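# Remove the curved support from beneath the block arch

## Task

Pull the curved wooden centring piece out from below the arch, leaving the arch upright and every one of its blocks exactly where it was; any number of the four arms may help.

## Robot and tools

ROBOTS. Four identical i2rt Big YAM arms: arm1, arm2, arm3, arm4. Each has six joints, a right hand (index, middle, ring finger and a thumb, four independent hinge motors per digit) and a wrist camera. Feet in the scene frame (metres): arm1 x=+0.655 y=-0.007 z=+0.730, facing roughly -x... strictly, each foot faces along its own +x; arm1 quat_wxyz=(+0.015, +0.000, +0.008, +1.000), arm2 at x=-0.001 y=+0.647 z=+0.803 (+0.702, -0.006, +0.002, -0.712), arm3 at x=-0.652 y=-0.002 z=+0.765 (+1.000, +0.001, -0.002, +0.015), arm4 at x=-0.005 y=-0.651 z=+0.787 (+0.714, -0.003, +0.000, +0.700). Table tops under the arms are at z=+0.720. Reach is about 1.06 m from the joint1 axis. Room cameras: cam_back, cam_front, cam_top; wrist cameras: arm1_cam_wrist to arm4_cam_wrist (fisheye, looking at the index knuckle about 45 degrees off the fingers, partly blocked by an open hand).

FRAMES. One shared scene frame, origin on the floor, +z up, metres. The hand point moves with the palm: its +z runs along straight fingers toward the tips, +x across the palm away from the thumb, +y out of the palm face (palm surface at y=-0.062). Straight fingertips end about 0.139 m beyond the knuckles at z=-0.017. A mast on the palm side (x +0.05 to +0.10, z -0.16 to -0.11, up to y=+0.06) can collide. With joints 1, 5, 6 at 0 and the hand level pointing forward, the palm faces up, thumb on the right; joint6 alone cannot make the palm face straight down.

TOOL move. Arguments: optional objects arm1, arm2, arm3, arm4 (each only that robot's part; an omitted robot gets nothing new) and cameras (list of names or ["all"]; [] none; omitted means all for an empty call, none otherwise). Inside a robot's object:
- joints: a dict of absolute targets by name. Arm joints in radians: joint1_rad -2.879 to 2.879 (base yaw, positive counter-clockwise seen from above), joint2_rad 0 to 3.141 (shoulder), joint3_rad 0 to 3.019 (elbow), joint4_rad -1.692 to 1.57 (hand pitch, positive lifts fingers), joint5_rad -1.57 to 1.57 (sideways, positive to the arm's right), joint6_rad -2.094 to 2.094 (roll, positive clockwise seen from behind the hand). Hand keys hand_index_mcp ... hand_thumb_ipl are absolute goals from -1 to 1 scaled between each hinge's two stops; toward -1 curls fingers toward the palm (mcp straight at +0.75, pip +0.58, dip +0.70, abd 0) and swings the thumb in front of the palm (cmc straight at +0.71). hand_current_limit -1 to 1 maps linearly to 0..550 mA (never below 11); hand_speed -0.96 to 1 gives (n+1)/2 of 8.5 rad/s. Defaults at start: hand_speed -0.6, hand_current_limit +0.4. Omitted keys keep their goals.
- target: one list of seven numbers [x, y, z, qw, qx, qy, qz], an absolute hand pose in the scene frame (metres, unit quaternion w first), formatted like the printed hand line. The hand follows a straight path from its current hand_target. With target, joints may contain only hand keys, otherwise the call is refused.
- speed: top path speed, 0.002 to 0.5 m/s, default 0.25; rotation is capped at twice that in rad/s; refused without target.
- min_time_s: 0.1 to 8 s, minimum duration of that robot's arm joint motions.
All motions start together; all hand paths in one action finish together, paced by the slowest; paths last 0.5 to 10 s and no action exceeds 15 s. The controller keeps each step within 100 mm and 20 degrees of the measured hand and prefers position over orientation; expect errors of a centimetre or more, overshoot of speed near full stretch, and wide swings for joint moves.

RESULTS. The move line gives per robot done or its worst status. joint_status and hand_status: done, off_target (resting off target, maybe still pushing), time_out (joints keep pushing toward a nearby target; resend the reported position to relieve), not_followed (self/other-arm check withheld targets; "joint command not followed" or "pose unreachable"), limit_stop_at_motor_heat. on_its_own lists uncommanded activity ("held at" is a target). Robots not addressed appear under "as last shown" with "not commanded". hand_state words per motor: moving, goal, blocked, overload. <motor>_current_ma is positive when pushing toward -1. Joint velocities in rad/s; "within noise" means at rest. Torques follow joint order, sign toward larger angle; items 3 and 4 wrap at ±28 N m. The pictures line names image order; images can lag the state slightly.

wait: seconds 0 to 10, optional cameras; nothing new commanded. zoom_image: camera plus region [x0, y0, x1, y1] in pixels of that camera's latest image, at most 504 by 504. finished_scene: scene = current scene number; irreversible, so only call when the support is out and the arch stands by itself.

CAUTIONS. A refused move or wait, or a stop during one, cancels the remaining calls of that reply. Arms do not stop on contact and can push hard; avoid pressing arms together (including a hand gripping another's fingers), hitting the arch or table, and dropping or flinging the support or any block; nothing may leave the work area. Sustained pushing or stretched holding heats motors; at 100 C the arm falls. A hand motor at 495 mA or more for 5 s shuts off for 10 s, so use moderate grip currents. The clearance check can act late and ignores hands and wrist cameras meeting. Loose objects may occasionally get nudged.

Each tool is called by a JSON object that holds its "name" and its "arguments".

## Session

{"name": "move", "arguments": {}}

Scene clock: 0.00 s.
Joint torques (N m): no reading
Motor temperatures (°C): arm1=[24 22 24 24 25 22] | arm2=[22 25 24 27 24 25] | arm3=[26 26 23 24 23 24] | arm4=[24 23 24 22 24 24]
Heat: arm1: hottest joint5_rad 25 °C; arm2: hottest joint4_rad 27 °C; arm3: hottest joint1_rad 26 °C; arm4: hottest joint1_rad 24 °C.
Joint velocities: within noise
arm1.joint_positions: joint1_rad=+0.068 joint2_rad=+0.629 joint3_rad=+1.489 joint4_rad=-1.258 joint5_rad=+0.117 joint6_rad=+1.101 hand_index_mcp=+0.753 hand_index_abd=+0.000 hand_index_pip=+0.577 hand_index_dip=+0.696 hand_middle_mcp=+0.753 hand_middle_abd=+0.000 hand_middle_pip=+0.577 hand_middle_dip=+0.696 hand_ring_mcp=+0.753 hand_ring_abd=+0.000 hand_ring_pip=+0.577 hand_ring_dip=+0.696 hand_thumb_cmc=+0.714 hand_thumb_axl=+0.677 hand_thumb_mcp=+0.226 hand_thumb_ipl=+0.168 hand_current_limit=+0.400 hand_speed=-0.600
arm1.joint_status: not commanded
arm1.hand_state: goal,goal,goal,goal,goal,goal,goal,goal,goal,goal,goal,goal,goal,goal,goal,goal
arm1.index_mcp_current_ma: 0
arm1.index_abd_current_ma: 0
arm1.index_pip_current_ma: 0
arm1.index_dip_current_ma: 0
arm1.middle_mcp_current_ma: 0
arm1.middle_abd_current_ma: 0
arm1.middle_pip_current_ma: 0
arm1.middle_dip_current_ma: 0
arm1.ring_mcp_current_ma: 0
arm1.ring_abd_current_ma: 0
arm1.ring_pip_current_ma: 0
arm1.ring_dip_current_ma: 0
arm1.thumb_cmc_current_ma: 0
arm1.thumb_axl_current_ma: 0
arm1.thumb_mcp_current_ma: 0
arm1.thumb_ipl_current_ma: 0
arm1.hand_goal_index_mcp: 0.754
arm1.hand_goal_index_abd: 0.000
arm1.hand_goal_index_pip: 0.576
arm1.hand_goal_index_dip: 0.696
arm1.hand_goal_middle_mcp: 0.754
arm1.hand_goal_middle_abd: 0.000
arm1.hand_goal_middle_pip: 0.576
arm1.hand_goal_middle_dip: 0.696
arm1.hand_goal_ring_mcp: 0.754
arm1.hand_goal_ring_abd: 0.000
arm1.hand_goal_ring_pip: 0.576
arm1.hand_goal_ring_dip: 0.696
arm1.hand_goal_thumb_cmc: 0.714
arm1.hand_goal_thumb_axl: 0.678
arm1.hand_goal_thumb_mcp: 0.226
arm1.hand_goal_thumb_ipl: 0.168
arm1.hand: x=+0.4209 y=+0.0999 z=+1.3514 quat_wxyz=(-0.531, -0.174, +0.814, +0.159) (m; scene frame)
arm1.hand_target: x=+0.4251 y=+0.1002 z=+1.3641 quat_wxyz=(-0.543, -0.171, +0.806, +0.162) (m; scene frame)
arm1.hand_status: not commanded
arm2.joint_positions: joint1_rad=+0.081 joint2_rad=+0.625 joint3_rad=+1.339 joint4_rad=-1.439 joint5_rad=+0.068 joint6_rad=+1.144 hand_index_mcp=+0.753 hand_index_abd=+0.000 hand_index_pip=+0.577 hand_index_dip=+0.696 hand_middle_mcp=+0.753 hand_middle_abd=+0.000 hand_middle_pip=+0.577 hand_middle_dip=+0.696 hand_ring_mcp=+0.753 hand_ring_abd=+0.000 hand_ring_pip=+0.577 hand_ring_dip=+0.696 hand_thumb_cmc=+0.714 hand_thumb_axl=+0.677 hand_thumb_mcp=+0.226 hand_thumb_ipl=+0.168 hand_current_limit=+0.400 hand_speed=-0.600
arm2.joint_status: not commanded
arm2.hand_state: goal,goal,goal,goal,goal,goal,goal,goal,goal,goal,goal,goal,goal,goal,goal,goal
arm2.index_mcp_current_ma: 0
arm2.index_abd_current_ma: 0
arm2.index_pip_current_ma: 0
arm2.index_dip_current_ma: 0
arm2.middle_mcp_current_ma: 0
arm2.middle_abd_current_ma: 0
arm2.middle_pip_current_ma: 0
arm2.middle_dip_current_ma: 0
arm2.ring_mcp_current_ma: 0
arm2.ring_abd_current_ma: 0
arm2.ring_pip_current_ma: 0
arm2.ring_dip_current_ma: 0
arm2.thumb_cmc_current_ma: 0
arm2.thumb_axl_current_ma: 0
arm2.thumb_mcp_current_ma: 0
arm2.thumb_ipl_current_ma: 0
arm2.hand_goal_index_mcp: 0.754
arm2.hand_goal_index_abd: 0.000
arm2.hand_goal_index_pip: 0.576
arm2.hand_goal_index_dip: 0.696
arm2.hand_goal_middle_mcp: 0.754
arm2.hand_goal_middle_abd: 0.000
arm2.hand_goal_middle_pip: 0.576
arm2.hand_goal_middle_dip: 0.696
arm2.hand_goal_ring_mcp: 0.754
arm2.hand_goal_ring_abd: 0.000
arm2.hand_goal_ring_pip: 0.576
arm2.hand_goal_ring_dip: 0.696
arm2.hand_goal_thumb_cmc: 0.714
arm2.hand_goal_thumb_axl: 0.678
arm2.hand_goal_thumb_mcp: 0.226
arm2.hand_goal_thumb_ipl: 0.168
arm2.hand: x=-0.0785 y=+0.4102 z=+1.3133 quat_wxyz=(+0.360, +0.775, -0.478, +0.205) (m; scene frame)
arm2.hand_target: x=-0.0785 y=+0.4122 z=+1.3246 quat_wxyz=(+0.369, +0.770, -0.475, +0.212) (m; scene frame)
arm2.hand_status: not commanded
arm3.joint_positions: joint1_rad=-0.424 joint2_rad=+0.649 joint3_rad=+1.363 joint4_rad=-1.195 joint5_rad=-0.091 joint6_rad=+1.182 hand_index_mcp=+0.753 hand_index_abd=+0.000 hand_index_pip=+0.577 hand_index_dip=+0.696 hand_middle_mcp=+0.753 hand_middle_abd=+0.000 hand_middle_pip=+0.577 hand_middle_dip=+0.696 hand_ring_mcp=+0.753 hand_ring_abd=+0.000 hand_ring_pip=+0.577 hand_ring_dip=+0.696 hand_thumb_cmc=+0.714 hand_thumb_axl=+0.677 hand_thumb_mcp=+0.226 hand_thumb_ipl=+0.168 hand_current_limit=+0.400 hand_speed=-0.600
arm3.joint_status: not commanded
arm3.hand_state: goal,goal,goal,goal,goal,goal,goal,goal,goal,goal,goal,goal,goal,goal,goal,goal
arm3.index_mcp_current_ma: 0
arm3.index_abd_current_ma: 0
arm3.index_pip_current_ma: 0
arm3.index_dip_current_ma: 0
arm3.middle_mcp_current_ma: 0
arm3.middle_abd_current_ma: 0
arm3.middle_pip_current_ma: 0
arm3.middle_dip_current_ma: 0
arm3.ring_mcp_current_ma: 0
arm3.ring_abd_current_ma: 0
arm3.ring_pip_current_ma: 0
arm3.ring_dip_current_ma: 0
arm3.thumb_cmc_current_ma: 0
arm3.thumb_axl_current_ma: 0
arm3.thumb_mcp_current_ma: 0
arm3.thumb_ipl_current_ma: 0
arm3.hand_goal_index_mcp: 0.754
arm3.hand_goal_index_abd: 0.000
arm3.hand_goal_index_pip: 0.576
arm3.hand_goal_index_dip: 0.696
arm3.hand_goal_middle_mcp: 0.754
arm3.hand_goal_middle_abd: 0.000
arm3.hand_goal_middle_pip: 0.576
arm3.hand_goal_middle_dip: 0.696
arm3.hand_goal_ring_mcp: 0.754
arm3.hand_goal_ring_abd: 0.000
arm3.hand_goal_ring_pip: 0.576
arm3.hand_goal_ring_dip: 0.696
arm3.hand_goal_thumb_cmc: 0.714
arm3.hand_goal_thumb_axl: 0.678
arm3.hand_goal_thumb_mcp: 0.226
arm3.hand_goal_thumb_ipl: 0.168
arm3.hand: x=-0.4224 y=-0.1769 z=+1.3216 quat_wxyz=(+0.161, +0.853, +0.021, +0.495) (m; scene frame)
arm3.hand_target: x=-0.4255 y=-0.1756 z=+1.3366 quat_wxyz=(+0.167, +0.845, +0.021, +0.508) (m; scene frame)
arm3.hand_status: not commanded
arm4.joint_positions: joint1_rad=-0.812 joint2_rad=+0.602 joint3_rad=+1.335 joint4_rad=-1.243 joint5_rad=-0.043 joint6_rad=+1.026 hand_index_mcp=+0.753 hand_index_abd=+0.000 hand_index_pip=+0.577 hand_index_dip=+0.696 hand_middle_mcp=+0.753 hand_middle_abd=+0.000 hand_middle_pip=+0.577 hand_middle_dip=+0.696 hand_ring_mcp=+0.753 hand_ring_abd=+0.000 hand_ring_pip=+0.577 hand_ring_dip=+0.696 hand_thumb_cmc=+0.714 hand_thumb_axl=+0.677 hand_thumb_mcp=+0.226 hand_thumb_ipl=+0.168 hand_current_limit=+0.400 hand_speed=-0.600
arm4.joint_status: not commanded
arm4.hand_state: goal,goal,goal,goal,goal,goal,goal,goal,goal,goal,goal,goal,goal,goal,goal,goal
arm4.index_mcp_current_ma: 0
arm4.index_abd_current_ma: 0
arm4.index_pip_current_ma: 0
arm4.index_dip_current_ma: 0
arm4.middle_mcp_current_ma: 0
arm4.middle_abd_current_ma: 0
arm4.middle_pip_current_ma: 0
arm4.middle_dip_current_ma: 0
arm4.ring_mcp_current_ma: 0
arm4.ring_abd_current_ma: 0
arm4.ring_pip_current_ma: 0
arm4.ring_dip_current_ma: 0
arm4.thumb_cmc_current_ma: 0
arm4.thumb_axl_current_ma: 0
arm4.thumb_mcp_current_ma: 0
arm4.thumb_ipl_current_ma: 0
arm4.hand_goal_index_mcp: 0.754
arm4.hand_goal_index_abd: 0.000
arm4.hand_goal_index_pip: 0.576
arm4.hand_goal_index_dip: 0.696
arm4.hand_goal_middle_mcp: 0.754
arm4.hand_goal_middle_abd: 0.000
arm4.hand_goal_middle_pip: 0.576
arm4.hand_goal_middle_dip: 0.696
arm4.hand_goal_ring_mcp: 0.754
arm4.hand_goal_ring_abd: 0.000
arm4.hand_goal_ring_pip: 0.576
arm4.hand_goal_ring_dip: 0.696
arm4.hand_goal_thumb_cmc: 0.714
arm4.hand_goal_thumb_axl: 0.678
arm4.hand_goal_thumb_mcp: 0.226
arm4.hand_goal_thumb_ipl: 0.168
arm4.hand: x=+0.2395 y=-0.5281 z=+1.3425 quat_wxyz=(-0.065, +0.683, +0.526, +0.502) (m; scene frame)
arm4.hand_target: x=+0.2370 y=-0.5303 z=+1.3562 quat_wxyz=(-0.067, +0.677, +0.522, +0.514) (m; scene frame)
arm4.hand_status: not commanded
pictures: arm1_cam_wrist, arm2_cam_wrist, arm3_cam_wrist, arm4_cam_wrist, cam_back, cam_front, cam_top

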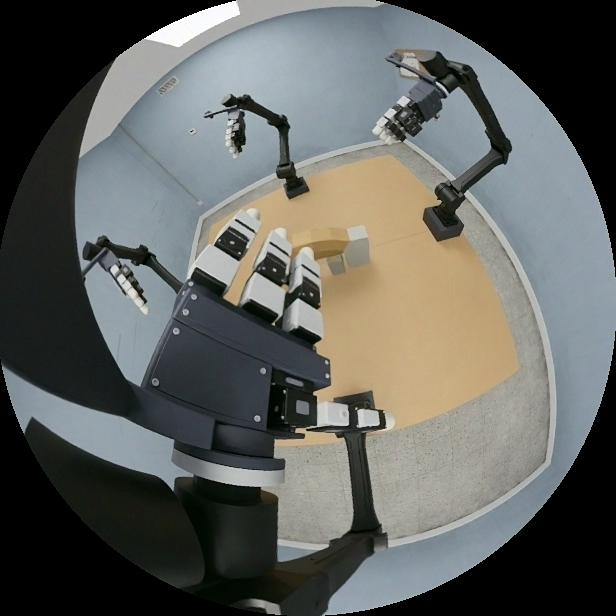

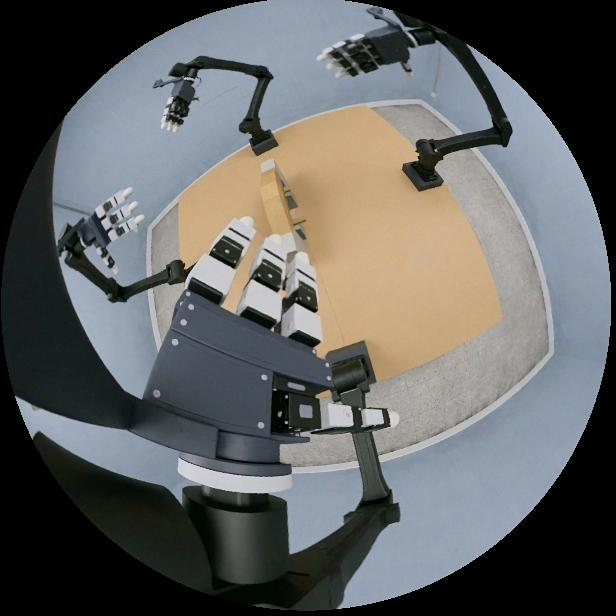

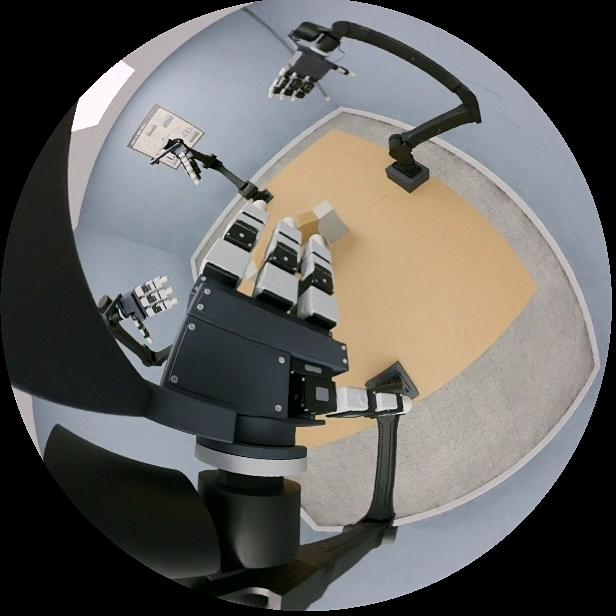

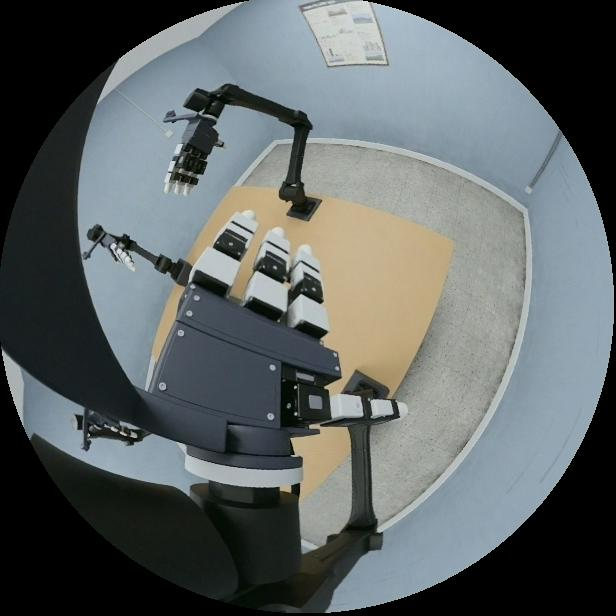

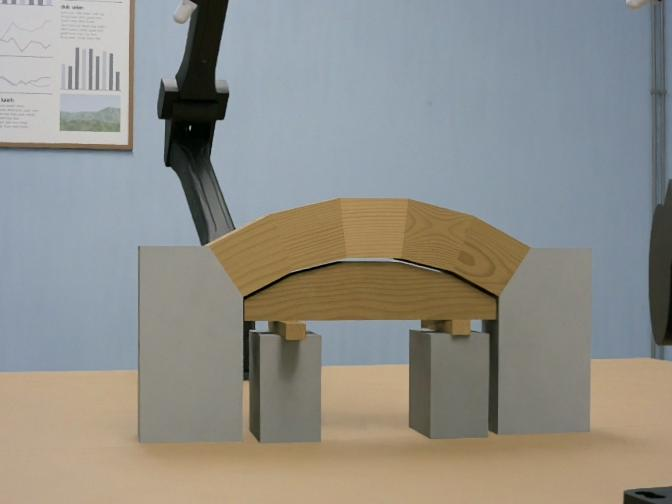

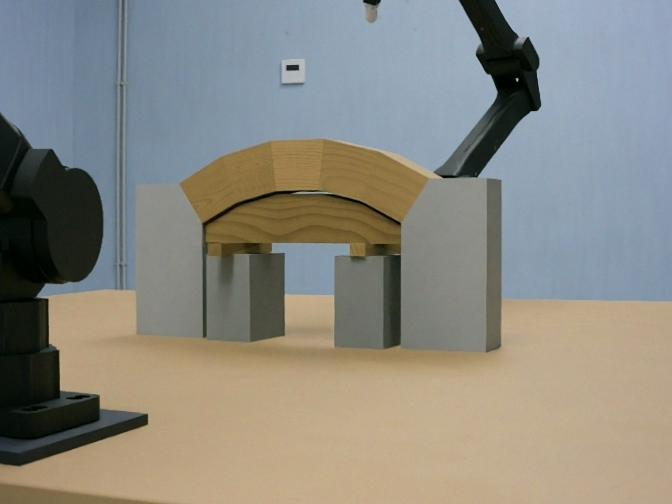

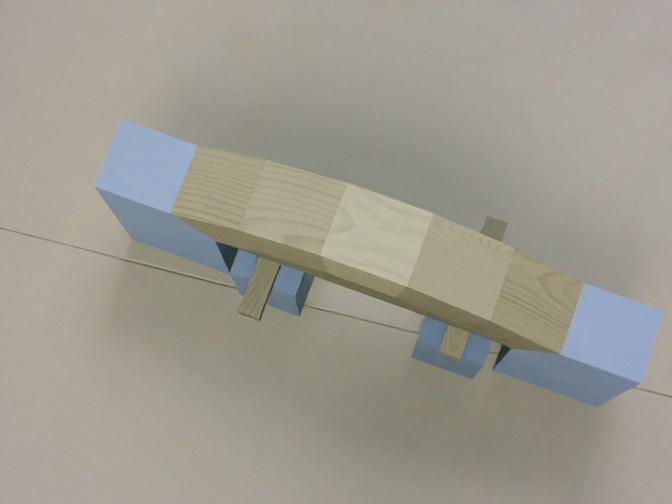

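{"name": "zoom_image", "arguments": {"camera": "cam_back", "region": [130, 180, 600, 460]}}

{"name": "zoom_image", "arguments": {"camera": "cam_front", "region": [120, 130, 520, 370]}}

{"name": "zoom_image", "arguments": {"camera": "cam_top", "region": [180, 200, 520, 400]}}

Scaled by 1.072 from the camera's 672x504 image, which has a finer 960x720 frame.

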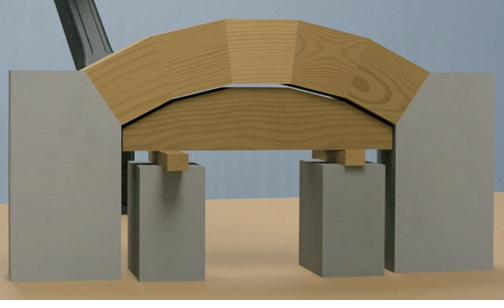

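Scaled by 1.260 from the camera's 672x504 image, which has a finer 960x720 frame.

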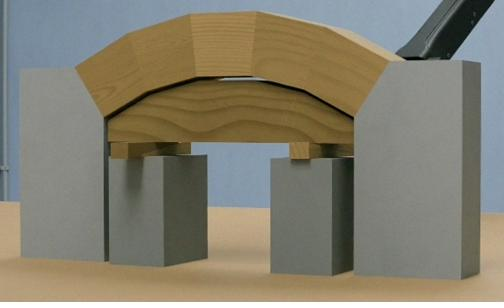

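Scaled by 1.482 from the camera's 672x504 image, which has a finer 960x720 frame.

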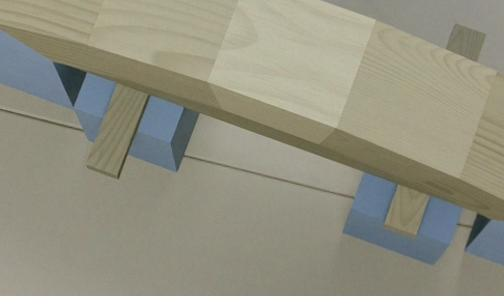

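{"name": "zoom_image", "arguments": {"camera": "cam_back", "region": [230, 280, 340, 360]}}

{"name": "zoom_image", "arguments": {"camera": "cam_back", "region": [400, 280, 510, 360]}}

{"name": "zoom_image", "arguments": {"camera": "cam_front", "region": [190, 210, 300, 290]}}

{"name": "zoom_image", "arguments": {"camera": "cam_front", "region": [320, 210, 430, 290]}}

{"name": "zoom_image", "arguments": {"camera": "cam_top", "region": [200, 210, 330, 330]}}

{"name": "zoom_image", "arguments": {"camera": "cam_top", "region": [400, 200, 530, 380]}}

{"name": "zoom_image", "arguments": {"camera": "cam_back", "region": [230, 230, 510, 330]}}

{"name": "zoom_image", "arguments": {"camera": "cam_front", "region": [190, 170, 420, 260]}}

Scaled by 4.582 from the camera's 672x504 image, which has a finer 960x720 frame.

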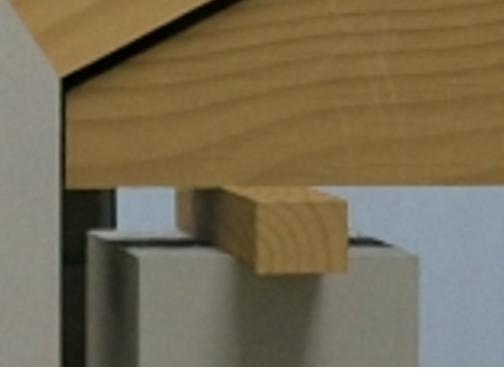

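Scaled by 4.582 from the camera's 672x504 image, which has a finer 960x720 frame.

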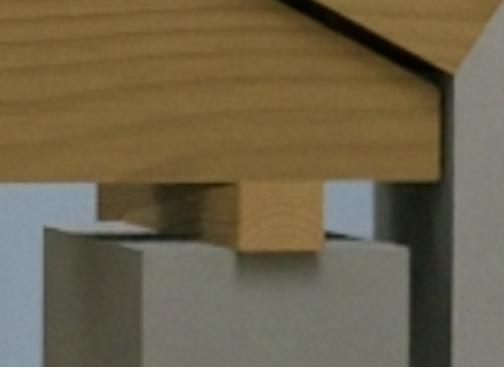

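Scaled by 4.582 from the camera's 672x504 image, which has a finer 960x720 frame.

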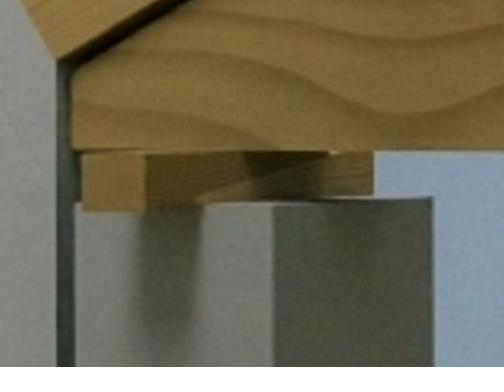

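Scaled by 4.582 from the camera's 672x504 image, which has a finer 960x720 frame.

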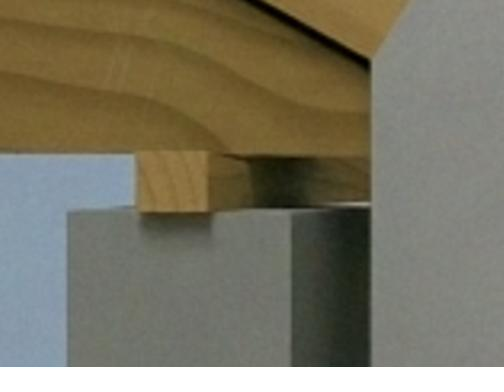

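Scaled by 3.877 from the camera's 672x504 image, which has a finer 960x720 frame.

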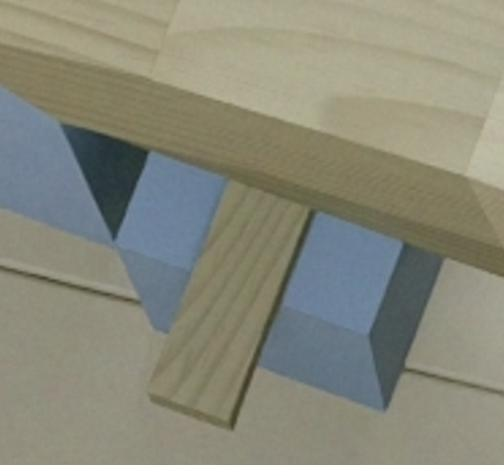

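Scaled by 2.800 from the camera's 672x504 image, which has a finer 960x720 frame.

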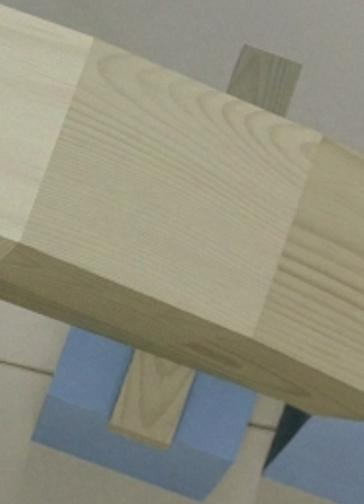

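Scaled by 1.800 from the camera's 672x504 image, which has a finer 960x720 frame.

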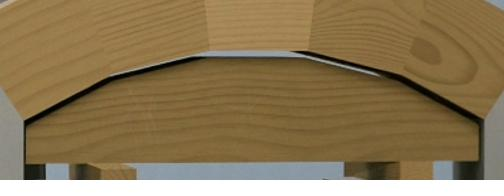

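Scaled by 2.191 from the camera's 672x504 image, which has a finer 960x720 frame.

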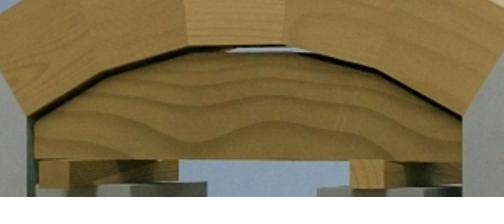

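{"name": "move", "arguments": {"arm3": {"target": [-0.28, 0.08, 0.98, 0.3485, -0.6153, -0.3485, -0.6153], "joints": {"hand_index_mcp": 0.685, "hand_index_pip": -0.372, "hand_index_dip": 0.232, "hand_thumb_cmc": -0.5, "hand_thumb_mcp": -0.112, "hand_thumb_ipl": 0.081}}, "arm1": {"target": [0.33, -0.12, 0.98, 0.6153, 0.3485, -0.6153, 0.3485], "joints": {"hand_index_mcp": 0.685, "hand_index_pip": -0.372, "hand_index_dip": 0.232, "hand_thumb_cmc": -0.5, "hand_thumb_mcp": -0.112, "hand_thumb_ipl": 0.081}}, "cameras": ["cam_top", "cam_back", "cam_front", "arm3_cam_wrist", "arm1_cam_wrist"]}}

Scene clock: 756.43 s.
Joint torques (N m): arm1=[1.96 1.49 8.18 2.48 -0.16 0.03] | arm2=[-0.56 2.37 9.88 1.87 0.18 0.04] | arm3=[0.26 -0.79 8.75 2.17 -0.15 -0.11] | arm4=[-0.67 2.73 11.52 2.43 0 -0.01]
Motor temperatures (°C): arm1=[23 22 33 25 25 22] | arm2=[22 25 45 28 24 25] | arm3=[26 26 33 24 23 24] | arm4=[23 23 43 23 24 24]
Heat: arm1: hottest joint3_rad 33 °C; arm2: hottest joint3_rad 45 °C; arm3: hottest joint3_rad 33 °C; arm4: hottest joint3_rad 43 °C.
move: arm1 done; arm3 done
Joint velocities: within noise
arm1.joint_positions: joint1_rad=+0.099 joint2_rad=+0.484 joint3_rad=+0.237 joint4_rad=+0.200 joint5_rad=-0.952 joint6_rad=+1.530 hand_index_mcp=+0.688 hand_index_abd=+0.001 hand_index_pip=-0.369 hand_index_dip=+0.235 hand_middle_mcp=+0.755 hand_middle_abd=+0.003 hand_middle_pip=+0.577 hand_middle_dip=+0.696 hand_ring_mcp=+0.755 hand_ring_abd=+0.003 hand_ring_pip=+0.577 hand_ring_dip=+0.696 hand_thumb_cmc=-0.483 hand_thumb_axl=+0.679 hand_thumb_mcp=-0.112 hand_thumb_ipl=+0.084 hand_current_limit=+0.400 hand_speed=-0.600
arm1.joint_status: all done
arm1.hand_state: goal,goal,goal,goal,goal,goal,goal,goal,goal,goal,goal,goal,goal,goal,goal,goal
arm1.index_mcp_current_ma: 1
arm1.index_abd_current_ma: 0
arm1.index_pip_current_ma: 2
arm1.index_dip_current_ma: 2
arm1.middle_mcp_current_ma: 0
arm1.middle_abd_current_ma: 2
arm1.middle_pip_current_ma: 0
arm1.middle_dip_current_ma: 0
arm1.ring_mcp_current_ma: 1
arm1.ring_abd_current_ma: 2
arm1.ring_pip_current_ma: 0
arm1.ring_dip_current_ma: 0
arm1.thumb_cmc_current_ma: 28
arm1.thumb_axl_current_ma: 0
arm1.thumb_mcp_current_ma: 0
arm1.thumb_ipl_current_ma: 2
arm1.hand_goal_index_mcp: 0.686
arm1.hand_goal_index_abd: 0.000
arm1.hand_goal_index_pip: -0.372
arm1.hand_goal_index_dip: 0.232
arm1.hand_goal_middle_mcp: 0.754
arm1.hand_goal_middle_abd: 0.000
arm1.hand_goal_middle_pip: 0.576
arm1.hand_goal_middle_dip: 0.696
arm1.hand_goal_ring_mcp: 0.754
arm1.hand_goal_ring_abd: 0.000
arm1.hand_goal_ring_pip: 0.576
arm1.hand_goal_ring_dip: 0.696
arm1.hand_goal_thumb_cmc: -0.500
arm1.hand_goal_thumb_axl: 0.678
arm1.hand_goal_thumb_mcp: -0.112
arm1.hand_goal_thumb_ipl: 0.082
arm1.hand: x=+0.3297 y=-0.1173 z=+0.9746 quat_wxyz=(-0.611, -0.346, +0.622, -0.345) (m; scene frame)
arm1.hand_target: x=+0.3301 y=-0.1200 z=+0.9800 quat_wxyz=(-0.615, -0.349, +0.615, -0.348) (m; scene frame)
arm1.hand_status: done (0.006 m and 1.0 deg from the pose sent, 0.441 m and 67.3 deg at the start)
arm2, arm4: as last shown
arm2.joint_positions: joint1_rad=+0.081 joint2_rad=+0.625 joint3_rad=+1.339 joint4_rad=-1.439 joint5_rad=+0.068 joint6_rad=+1.144 hand_index_mcp=+0.754 hand_index_abd=+0.000 hand_index_pip=+0.577 hand_index_dip=+0.696 hand_middle_mcp=+0.754 hand_middle_abd=+0.000 hand_middle_pip=+0.577 hand_middle_dip=+0.696 hand_ring_mcp=+0.754 hand_ring_abd=+0.000 hand_ring_pip=+0.577 hand_ring_dip=+0.696 hand_thumb_cmc=+0.715 hand_thumb_axl=+0.677 hand_thumb_mcp=+0.225 hand_thumb_ipl=+0.168 hand_current_limit=+0.400 hand_speed=-0.600
arm3.joint_positions: joint1_rad=-0.148 joint2_rad=+0.866 joint3_rad=+0.239 joint4_rad=+0.606 joint5_rad=-1.133 joint6_rad=+1.552 hand_index_mcp=+0.688 hand_index_abd=+0.001 hand_index_pip=-0.369 hand_index_dip=+0.235 hand_middle_mcp=+0.754 hand_middle_abd=+0.003 hand_middle_pip=+0.577 hand_middle_dip=+0.696 hand_ring_mcp=+0.754 hand_ring_abd=+0.004 hand_ring_pip=+0.577 hand_ring_dip=+0.696 hand_thumb_cmc=-0.481 hand_thumb_axl=+0.679 hand_thumb_mcp=-0.112 hand_thumb_ipl=+0.084 hand_current_limit=+0.400 hand_speed=-0.600
arm3.joint_status: all done
arm3.hand_state: goal,goal,goal,goal,goal,goal,goal,goal,goal,goal,goal,goal,goal,goal,goal,goal
arm3.index_mcp_current_ma: 1
arm3.index_abd_current_ma: 0
arm3.index_pip_current_ma: 1
arm3.index_dip_current_ma: 1
arm3.middle_mcp_current_ma: 0
arm3.middle_abd_current_ma: 1
arm3.middle_pip_current_ma: 0
arm3.middle_dip_current_ma: 0
arm3.ring_mcp_current_ma: 0
arm3.ring_abd_current_ma: 1
arm3.ring_pip_current_ma: 0
arm3.ring_dip_current_ma: 0
arm3.thumb_cmc_current_ma: 21
arm3.thumb_axl_current_ma: 0
arm3.thumb_mcp_current_ma: 0
arm3.thumb_ipl_current_ma: 1
arm3.hand_goal_index_mcp: 0.686
arm3.hand_goal_index_abd: 0.000
arm3.hand_goal_index_pip: -0.372
arm3.hand_goal_index_dip: 0.232
arm3.hand_goal_middle_mcp: 0.754
arm3.hand_goal_middle_abd: 0.000
arm3.hand_goal_middle_pip: 0.576
arm3.hand_goal_middle_dip: 0.696
arm3.hand_goal_ring_mcp: 0.754
arm3.hand_goal_ring_abd: 0.000
arm3.hand_goal_ring_pip: 0.576
arm3.hand_goal_ring_dip: 0.696
arm3.hand_goal_thumb_cmc: -0.500
arm3.hand_goal_thumb_axl: 0.678
arm3.hand_goal_thumb_mcp: -0.112
arm3.hand_goal_thumb_ipl: 0.082
arm3.hand: x=-0.2793 y=+0.0746 z=+0.9796 quat_wxyz=(-0.342, +0.619, +0.345, +0.617) (m; scene frame)
arm3.hand_target: x=-0.2801 y=+0.0799 z=+0.9801 quat_wxyz=(-0.348, +0.615, +0.349, +0.615) (m; scene frame)
arm3.hand_status: done (0.006 m and 1.0 deg from the pose sent, 0.451 m and 77.3 deg at the start)
arm4.joint_positions: joint1_rad=-0.812 joint2_rad=+0.602 joint3_rad=+1.335 joint4_rad=-1.243 joint5_rad=-0.043 joint6_rad=+1.026 hand_index_mcp=+0.755 hand_index_abd=+0.000 hand_index_pip=+0.577 hand_index_dip=+0.696 hand_middle_mcp=+0.755 hand_middle_abd=+0.000 hand_middle_pip=+0.577 hand_middle_dip=+0.696 hand_ring_mcp=+0.755 hand_ring_abd=+0.000 hand_ring_pip=+0.577 hand_ring_dip=+0.696 hand_thumb_cmc=+0.715 hand_thumb_axl=+0.677 hand_thumb_mcp=+0.226 hand_thumb_ipl=+0.168 hand_current_limit=+0.400 hand_speed=-0.600
arm4.index_mcp_current_ma: 3
arm4.index_abd_current_ma: 1
arm4.index_pip_current_ma: 2
arm4.middle_mcp_current_ma: 2
arm4.middle_abd_current_ma: 1
arm4.middle_pip_current_ma: 2
arm4.ring_mcp_current_ma: 3
arm4.ring_abd_current_ma: 1
arm4.ring_pip_current_ma: 2
arm4.thumb_cmc_current_ma: 2
arm4.thumb_axl_current_ma: -2
arm4.thumb_mcp_current_ma: -1
arm4.thumb_ipl_current_ma: -1
pictures: arm1_cam_wrist, arm3_cam_wrist, cam_back, cam_front, cam_top
camera_calibration:
arm1_cam_wrist: T_world_to_cam=[[-0.5641, 0.32799, -0.757769, 0.99468], [0.819884, 0.331288, -0.466947, 0.183497], [0.0978853, -0.884687, -0.455793, 0.435847], [0, 0, 0, 1]] pos_world=[0.36799, -0.00144772, 1.03808]
arm3_cam_wrist: T_world_to_cam=[[0.50636, -0.291346, -0.811614, 0.998229], [-0.841131, -0.374252, -0.390429, 0.122844], [-0.189999, 0.880371, -0.434566, 0.428213], [0, 0, 0, 1]] pos_world=[-0.320775, -0.0401824, 1.04423]

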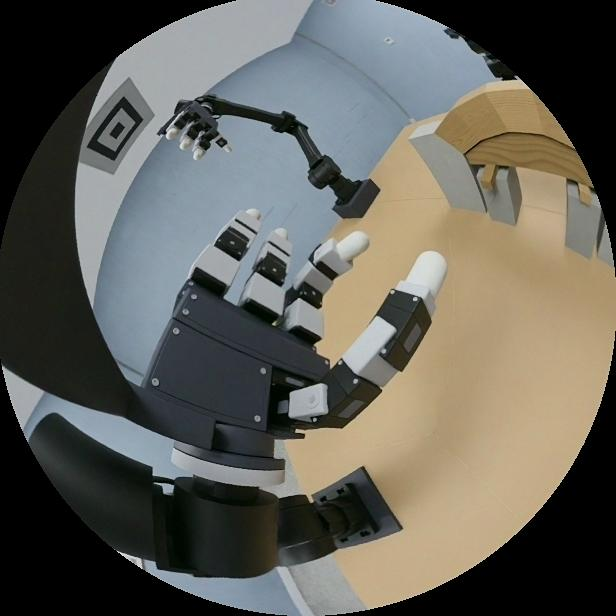

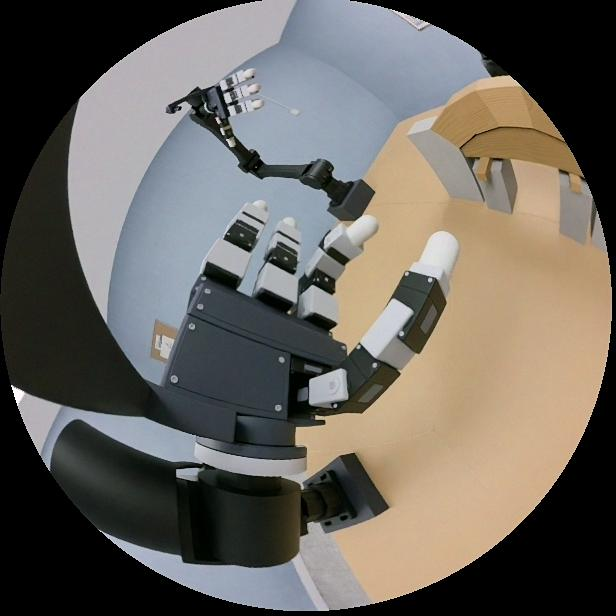

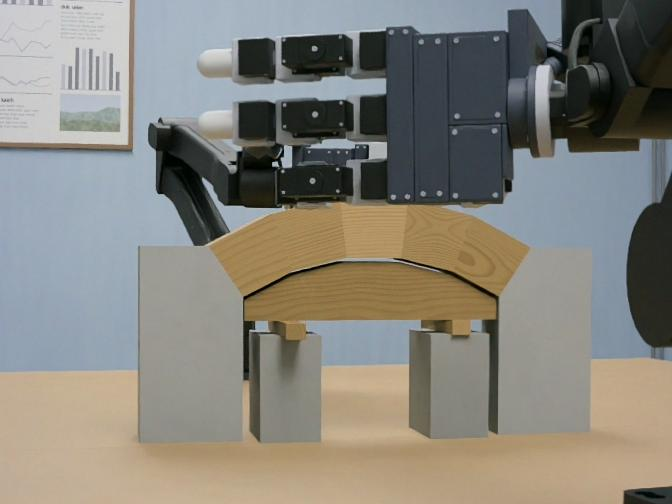

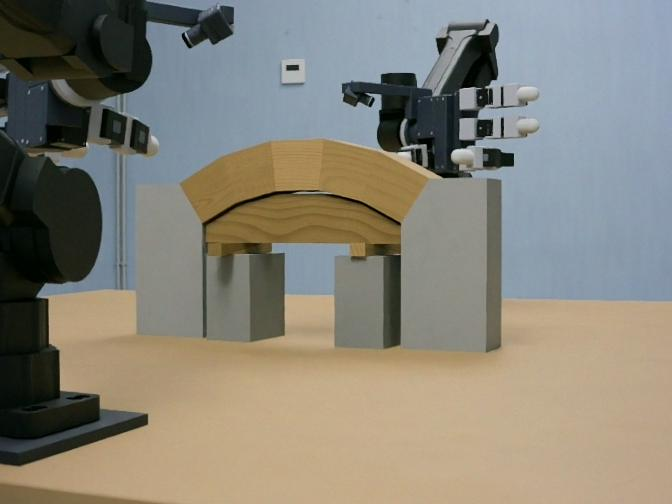

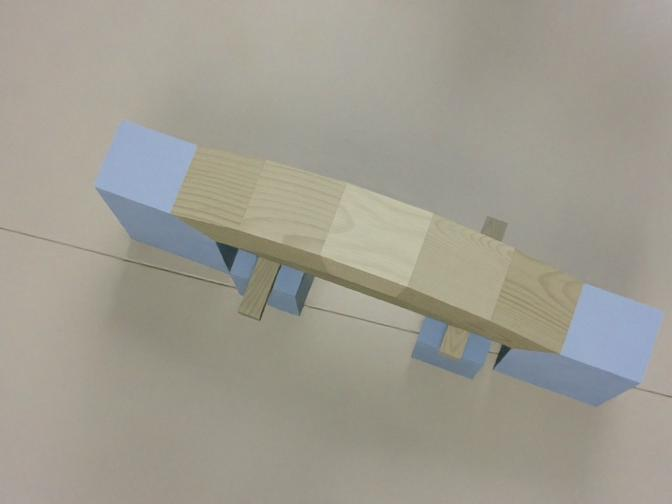

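{"name": "move", "arguments": {"arm3": {"target": [-0.118, 0.0965, 0.8625, 0.3485, -0.6153, -0.3485, -0.6153]}, "arm1": {"target": [0.168, -0.131, 0.8625, 0.6153, 0.3485, -0.6153, 0.3485]}, "cameras": ["cam_top", "cam_back", "cam_front", "arm3_cam_wrist", "arm1_cam_wrist"]}}

Scene clock: 765.10 s.
Joint torques (N m): arm1=[1.44 -8.7 5.3 2.5 -0.15 0.01] | arm2=[-0.56 2.49 9.85 1.85 0.19 0.05] | arm3=[0.44 -9 6.41 2.22 -0.03 -0.11] | arm4=[-0.38 3.02 11.47 2.43 0.03 -0.03]
Motor temperatures (°C): arm1=[23 22 34 25 25 22] | arm2=[22 25 45 28 24 25] | arm3=[26 26 33 24 23 24] | arm4=[23 23 43 23 24 24]
Heat: arm1: hottest joint3_rad 34 °C; arm2: hottest joint3_rad 45 °C; arm3: hottest joint3_rad 33 °C; arm4: hottest joint3_rad 43 °C.
move: arm1 off_target; arm3 off_target
Joint velocities: within noise
arm1.joint_positions: joint1_rad=+0.099 joint2_rad=+1.607 joint3_rad=+0.409 joint4_rad=+1.118 joint5_rad=-0.963 joint6_rad=+1.529 hand_index_mcp=+0.687 hand_index_abd=+0.001 hand_index_pip=-0.369 hand_index_dip=+0.235 hand_middle_mcp=+0.754 hand_middle_abd=+0.003 hand_middle_pip=+0.577 hand_middle_dip=+0.696 hand_ring_mcp=+0.754 hand_ring_abd=+0.003 hand_ring_pip=+0.577 hand_ring_dip=+0.696 hand_thumb_cmc=-0.484 hand_thumb_axl=+0.679 hand_thumb_mcp=-0.112 hand_thumb_ipl=+0.084 hand_current_limit=+0.400 hand_speed=-0.600
arm1.joint_status: not commanded
arm1.hand_state: goal,goal,goal,goal,goal,goal,goal,goal,goal,goal,goal,goal,goal,goal,goal,goal
arm1.index_mcp_current_ma: 1
arm1.index_abd_current_ma: 0
arm1.index_pip_current_ma: 2
arm1.index_dip_current_ma: 2
arm1.middle_mcp_current_ma: 0
arm1.middle_abd_current_ma: 2
arm1.middle_pip_current_ma: 0
arm1.middle_dip_current_ma: 0
arm1.ring_mcp_current_ma: 0
arm1.ring_abd_current_ma: 2
arm1.ring_pip_current_ma: 0
arm1.ring_dip_current_ma: 0
arm1.thumb_cmc_current_ma: 25
arm1.thumb_axl_current_ma: 1
arm1.thumb_mcp_current_ma: 0
arm1.thumb_ipl_current_ma: 2
arm1.hand_goal_index_mcp: 0.686
arm1.hand_goal_index_abd: 0.000
arm1.hand_goal_index_pip: -0.372
arm1.hand_goal_index_dip: 0.232
arm1.hand_goal_middle_mcp: 0.754
arm1.hand_goal_middle_abd: 0.000
arm1.hand_goal_middle_pip: 0.576
arm1.hand_goal_middle_dip: 0.696
arm1.hand_goal_ring_mcp: 0.754
arm1.hand_goal_ring_abd: 0.000
arm1.hand_goal_ring_pip: 0.576
arm1.hand_goal_ring_dip: 0.696
arm1.hand_goal_thumb_cmc: -0.500
arm1.hand_goal_thumb_axl: 0.678
arm1.hand_goal_thumb_mcp: -0.112
arm1.hand_goal_thumb_ipl: 0.082
arm1.hand: x=+0.1784 y=-0.1318 z=+0.8443 quat_wxyz=(-0.599, -0.345, +0.630, -0.354) (m; scene frame)
arm1.hand_target: x=+0.1686 y=-0.1310 z=+0.8624 quat_wxyz=(-0.615, -0.349, +0.615, -0.348) (m; scene frame)
arm1.hand_status: off_target (0.021 m and 2.6 deg from the pose sent, 0.197 m and 1.0 deg at the start)
arm2, arm4: as last shown
arm3.joint_positions: joint1_rad=-0.060 joint2_rad=+1.813 joint3_rad=+0.535 joint4_rad=+1.224 joint5_rad=-1.048 joint6_rad=+1.554 hand_index_mcp=+0.688 hand_index_abd=+0.001 hand_index_pip=-0.369 hand_index_dip=+0.235 hand_middle_mcp=+0.754 hand_middle_abd=+0.003 hand_middle_pip=+0.577 hand_middle_dip=+0.696 hand_ring_mcp=+0.754 hand_ring_abd=+0.004 hand_ring_pip=+0.577 hand_ring_dip=+0.696 hand_thumb_cmc=-0.483 hand_thumb_axl=+0.679 hand_thumb_mcp=-0.112 hand_thumb_ipl=+0.084 hand_current_limit=+0.400 hand_speed=-0.600
arm3.joint_status: not commanded
arm3.hand_state: goal,goal,goal,goal,goal,goal,goal,goal,goal,goal,goal,goal,goal,goal,goal,goal
arm3.index_mcp_current_ma: 1
arm3.index_abd_current_ma: 0
arm3.index_pip_current_ma: 1
arm3.index_dip_current_ma: 1
arm3.middle_mcp_current_ma: 0
arm3.middle_abd_current_ma: 1
arm3.middle_pip_current_ma: 0
arm3.middle_dip_current_ma: 0
arm3.ring_mcp_current_ma: 0
arm3.ring_abd_current_ma: 1
arm3.ring_pip_current_ma: 0
arm3.ring_dip_current_ma: 0
arm3.thumb_cmc_current_ma: 18
arm3.thumb_axl_current_ma: 0
arm3.thumb_mcp_current_ma: 0
arm3.thumb_ipl_current_ma: 1
arm3.hand_goal_index_mcp: 0.686
arm3.hand_goal_index_abd: 0.000
arm3.hand_goal_index_pip: -0.372
arm3.hand_goal_index_dip: 0.232
arm3.hand_goal_middle_mcp: 0.754
arm3.hand_goal_middle_abd: 0.000
arm3.hand_goal_middle_pip: 0.576
arm3.hand_goal_middle_dip: 0.696
arm3.hand_goal_ring_mcp: 0.754
arm3.hand_goal_ring_abd: 0.000
arm3.hand_goal_ring_pip: 0.576
arm3.hand_goal_ring_dip: 0.696
arm3.hand_goal_thumb_cmc: -0.500
arm3.hand_goal_thumb_axl: 0.678
arm3.hand_goal_thumb_mcp: -0.112
arm3.hand_goal_thumb_ipl: 0.082
arm3.hand: x=-0.1277 y=+0.0892 z=+0.8494 quat_wxyz=(-0.349, +0.630, +0.340, +0.605) (m; scene frame)
arm3.hand_target: x=-0.1186 y=+0.0965 z=+0.8626 quat_wxyz=(-0.349, +0.615, +0.348, +0.615) (m; scene frame)
arm3.hand_status: off_target (0.018 m and 2.2 deg from the pose sent, 0.201 m and 1.0 deg at the start)
pictures: arm1_cam_wrist, arm3_cam_wrist, cam_back, cam_front, cam_top
camera_calibration:
arm1_cam_wrist: T_world_to_cam=[[-0.543407, 0.323077, -0.77481, 0.82548], [0.830462, 0.341738, -0.439941, 0.228161], [0.122647, -0.882517, -0.454006, 0.372938], [0, 0, 0, 1]] pos_world=[0.213352, -0.0155414, 0.909283]
arm3_cam_wrist: T_world_to_cam=[[0.478052, -0.289333, -0.829309, 0.831197], [-0.85335, -0.376583, -0.360526, 0.178354], [-0.207992, 0.880041, -0.426929, 0.378779], [0, 0, 0, 1]] pos_world=[-0.166374, -0.0256829, 0.915331]

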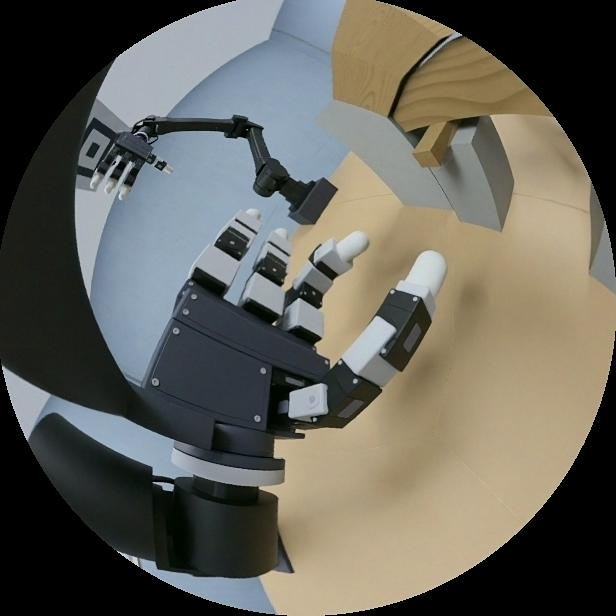

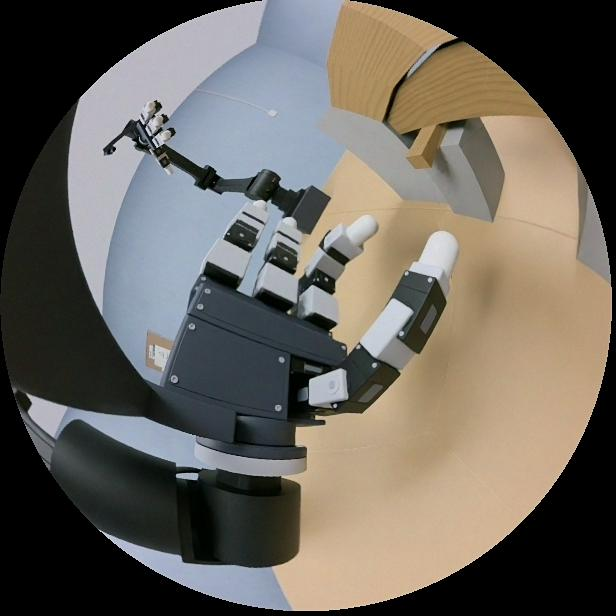

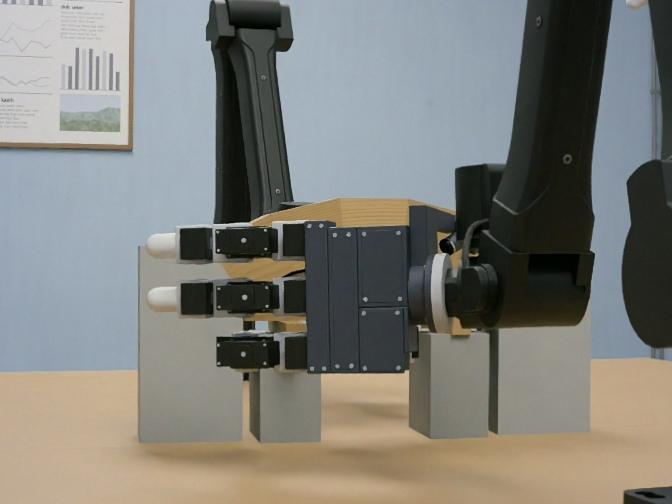

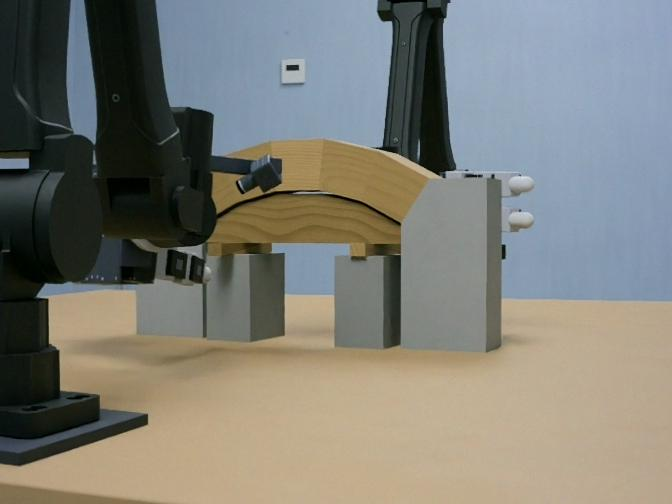

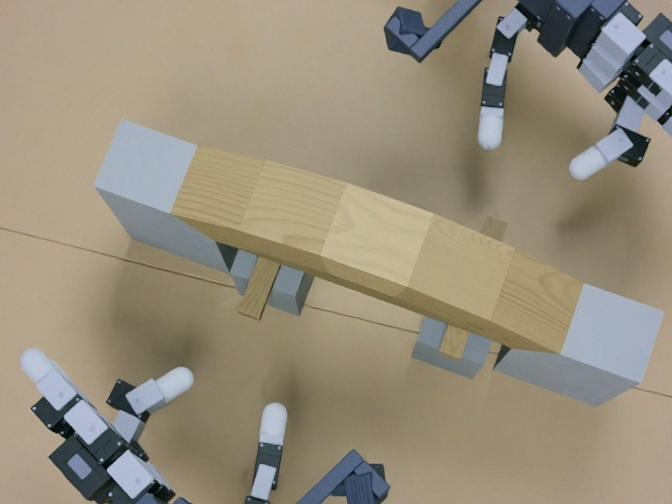

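{"name": "zoom_image", "arguments": {"camera": "cam_front", "region": [70, 200, 290, 350]}}

{"name": "zoom_image", "arguments": {"camera": "arm1_cam_wrist", "region": [280, 80, 520, 320]}}

{"name": "zoom_image", "arguments": {"camera": "arm3_cam_wrist", "region": [280, 80, 520, 320]}}

Scaled by 2.291 from the camera's 672x504 image, which has a finer 960x720 frame.

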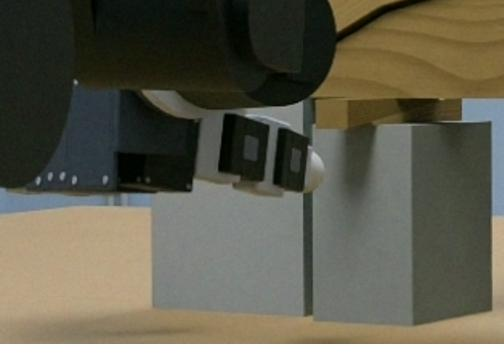

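Scaled by 2.100 from the camera's 616x616 image, which has a finer 880x880 frame.

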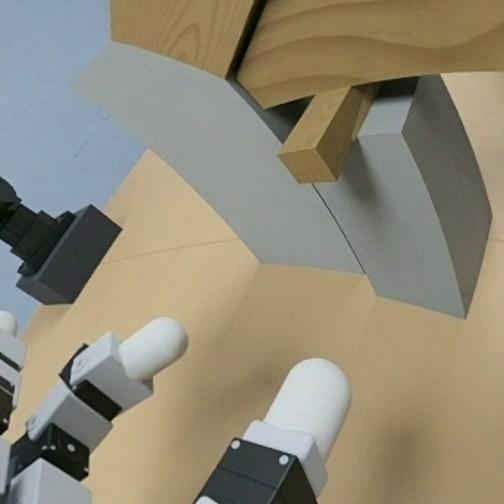

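Scaled by 2.100 from the camera's 616x616 image, which has a finer 880x880 frame.

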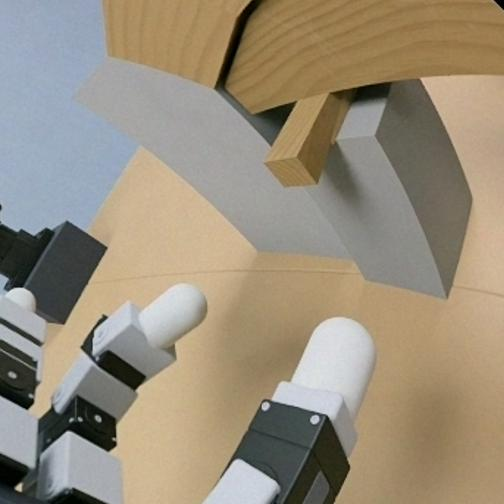

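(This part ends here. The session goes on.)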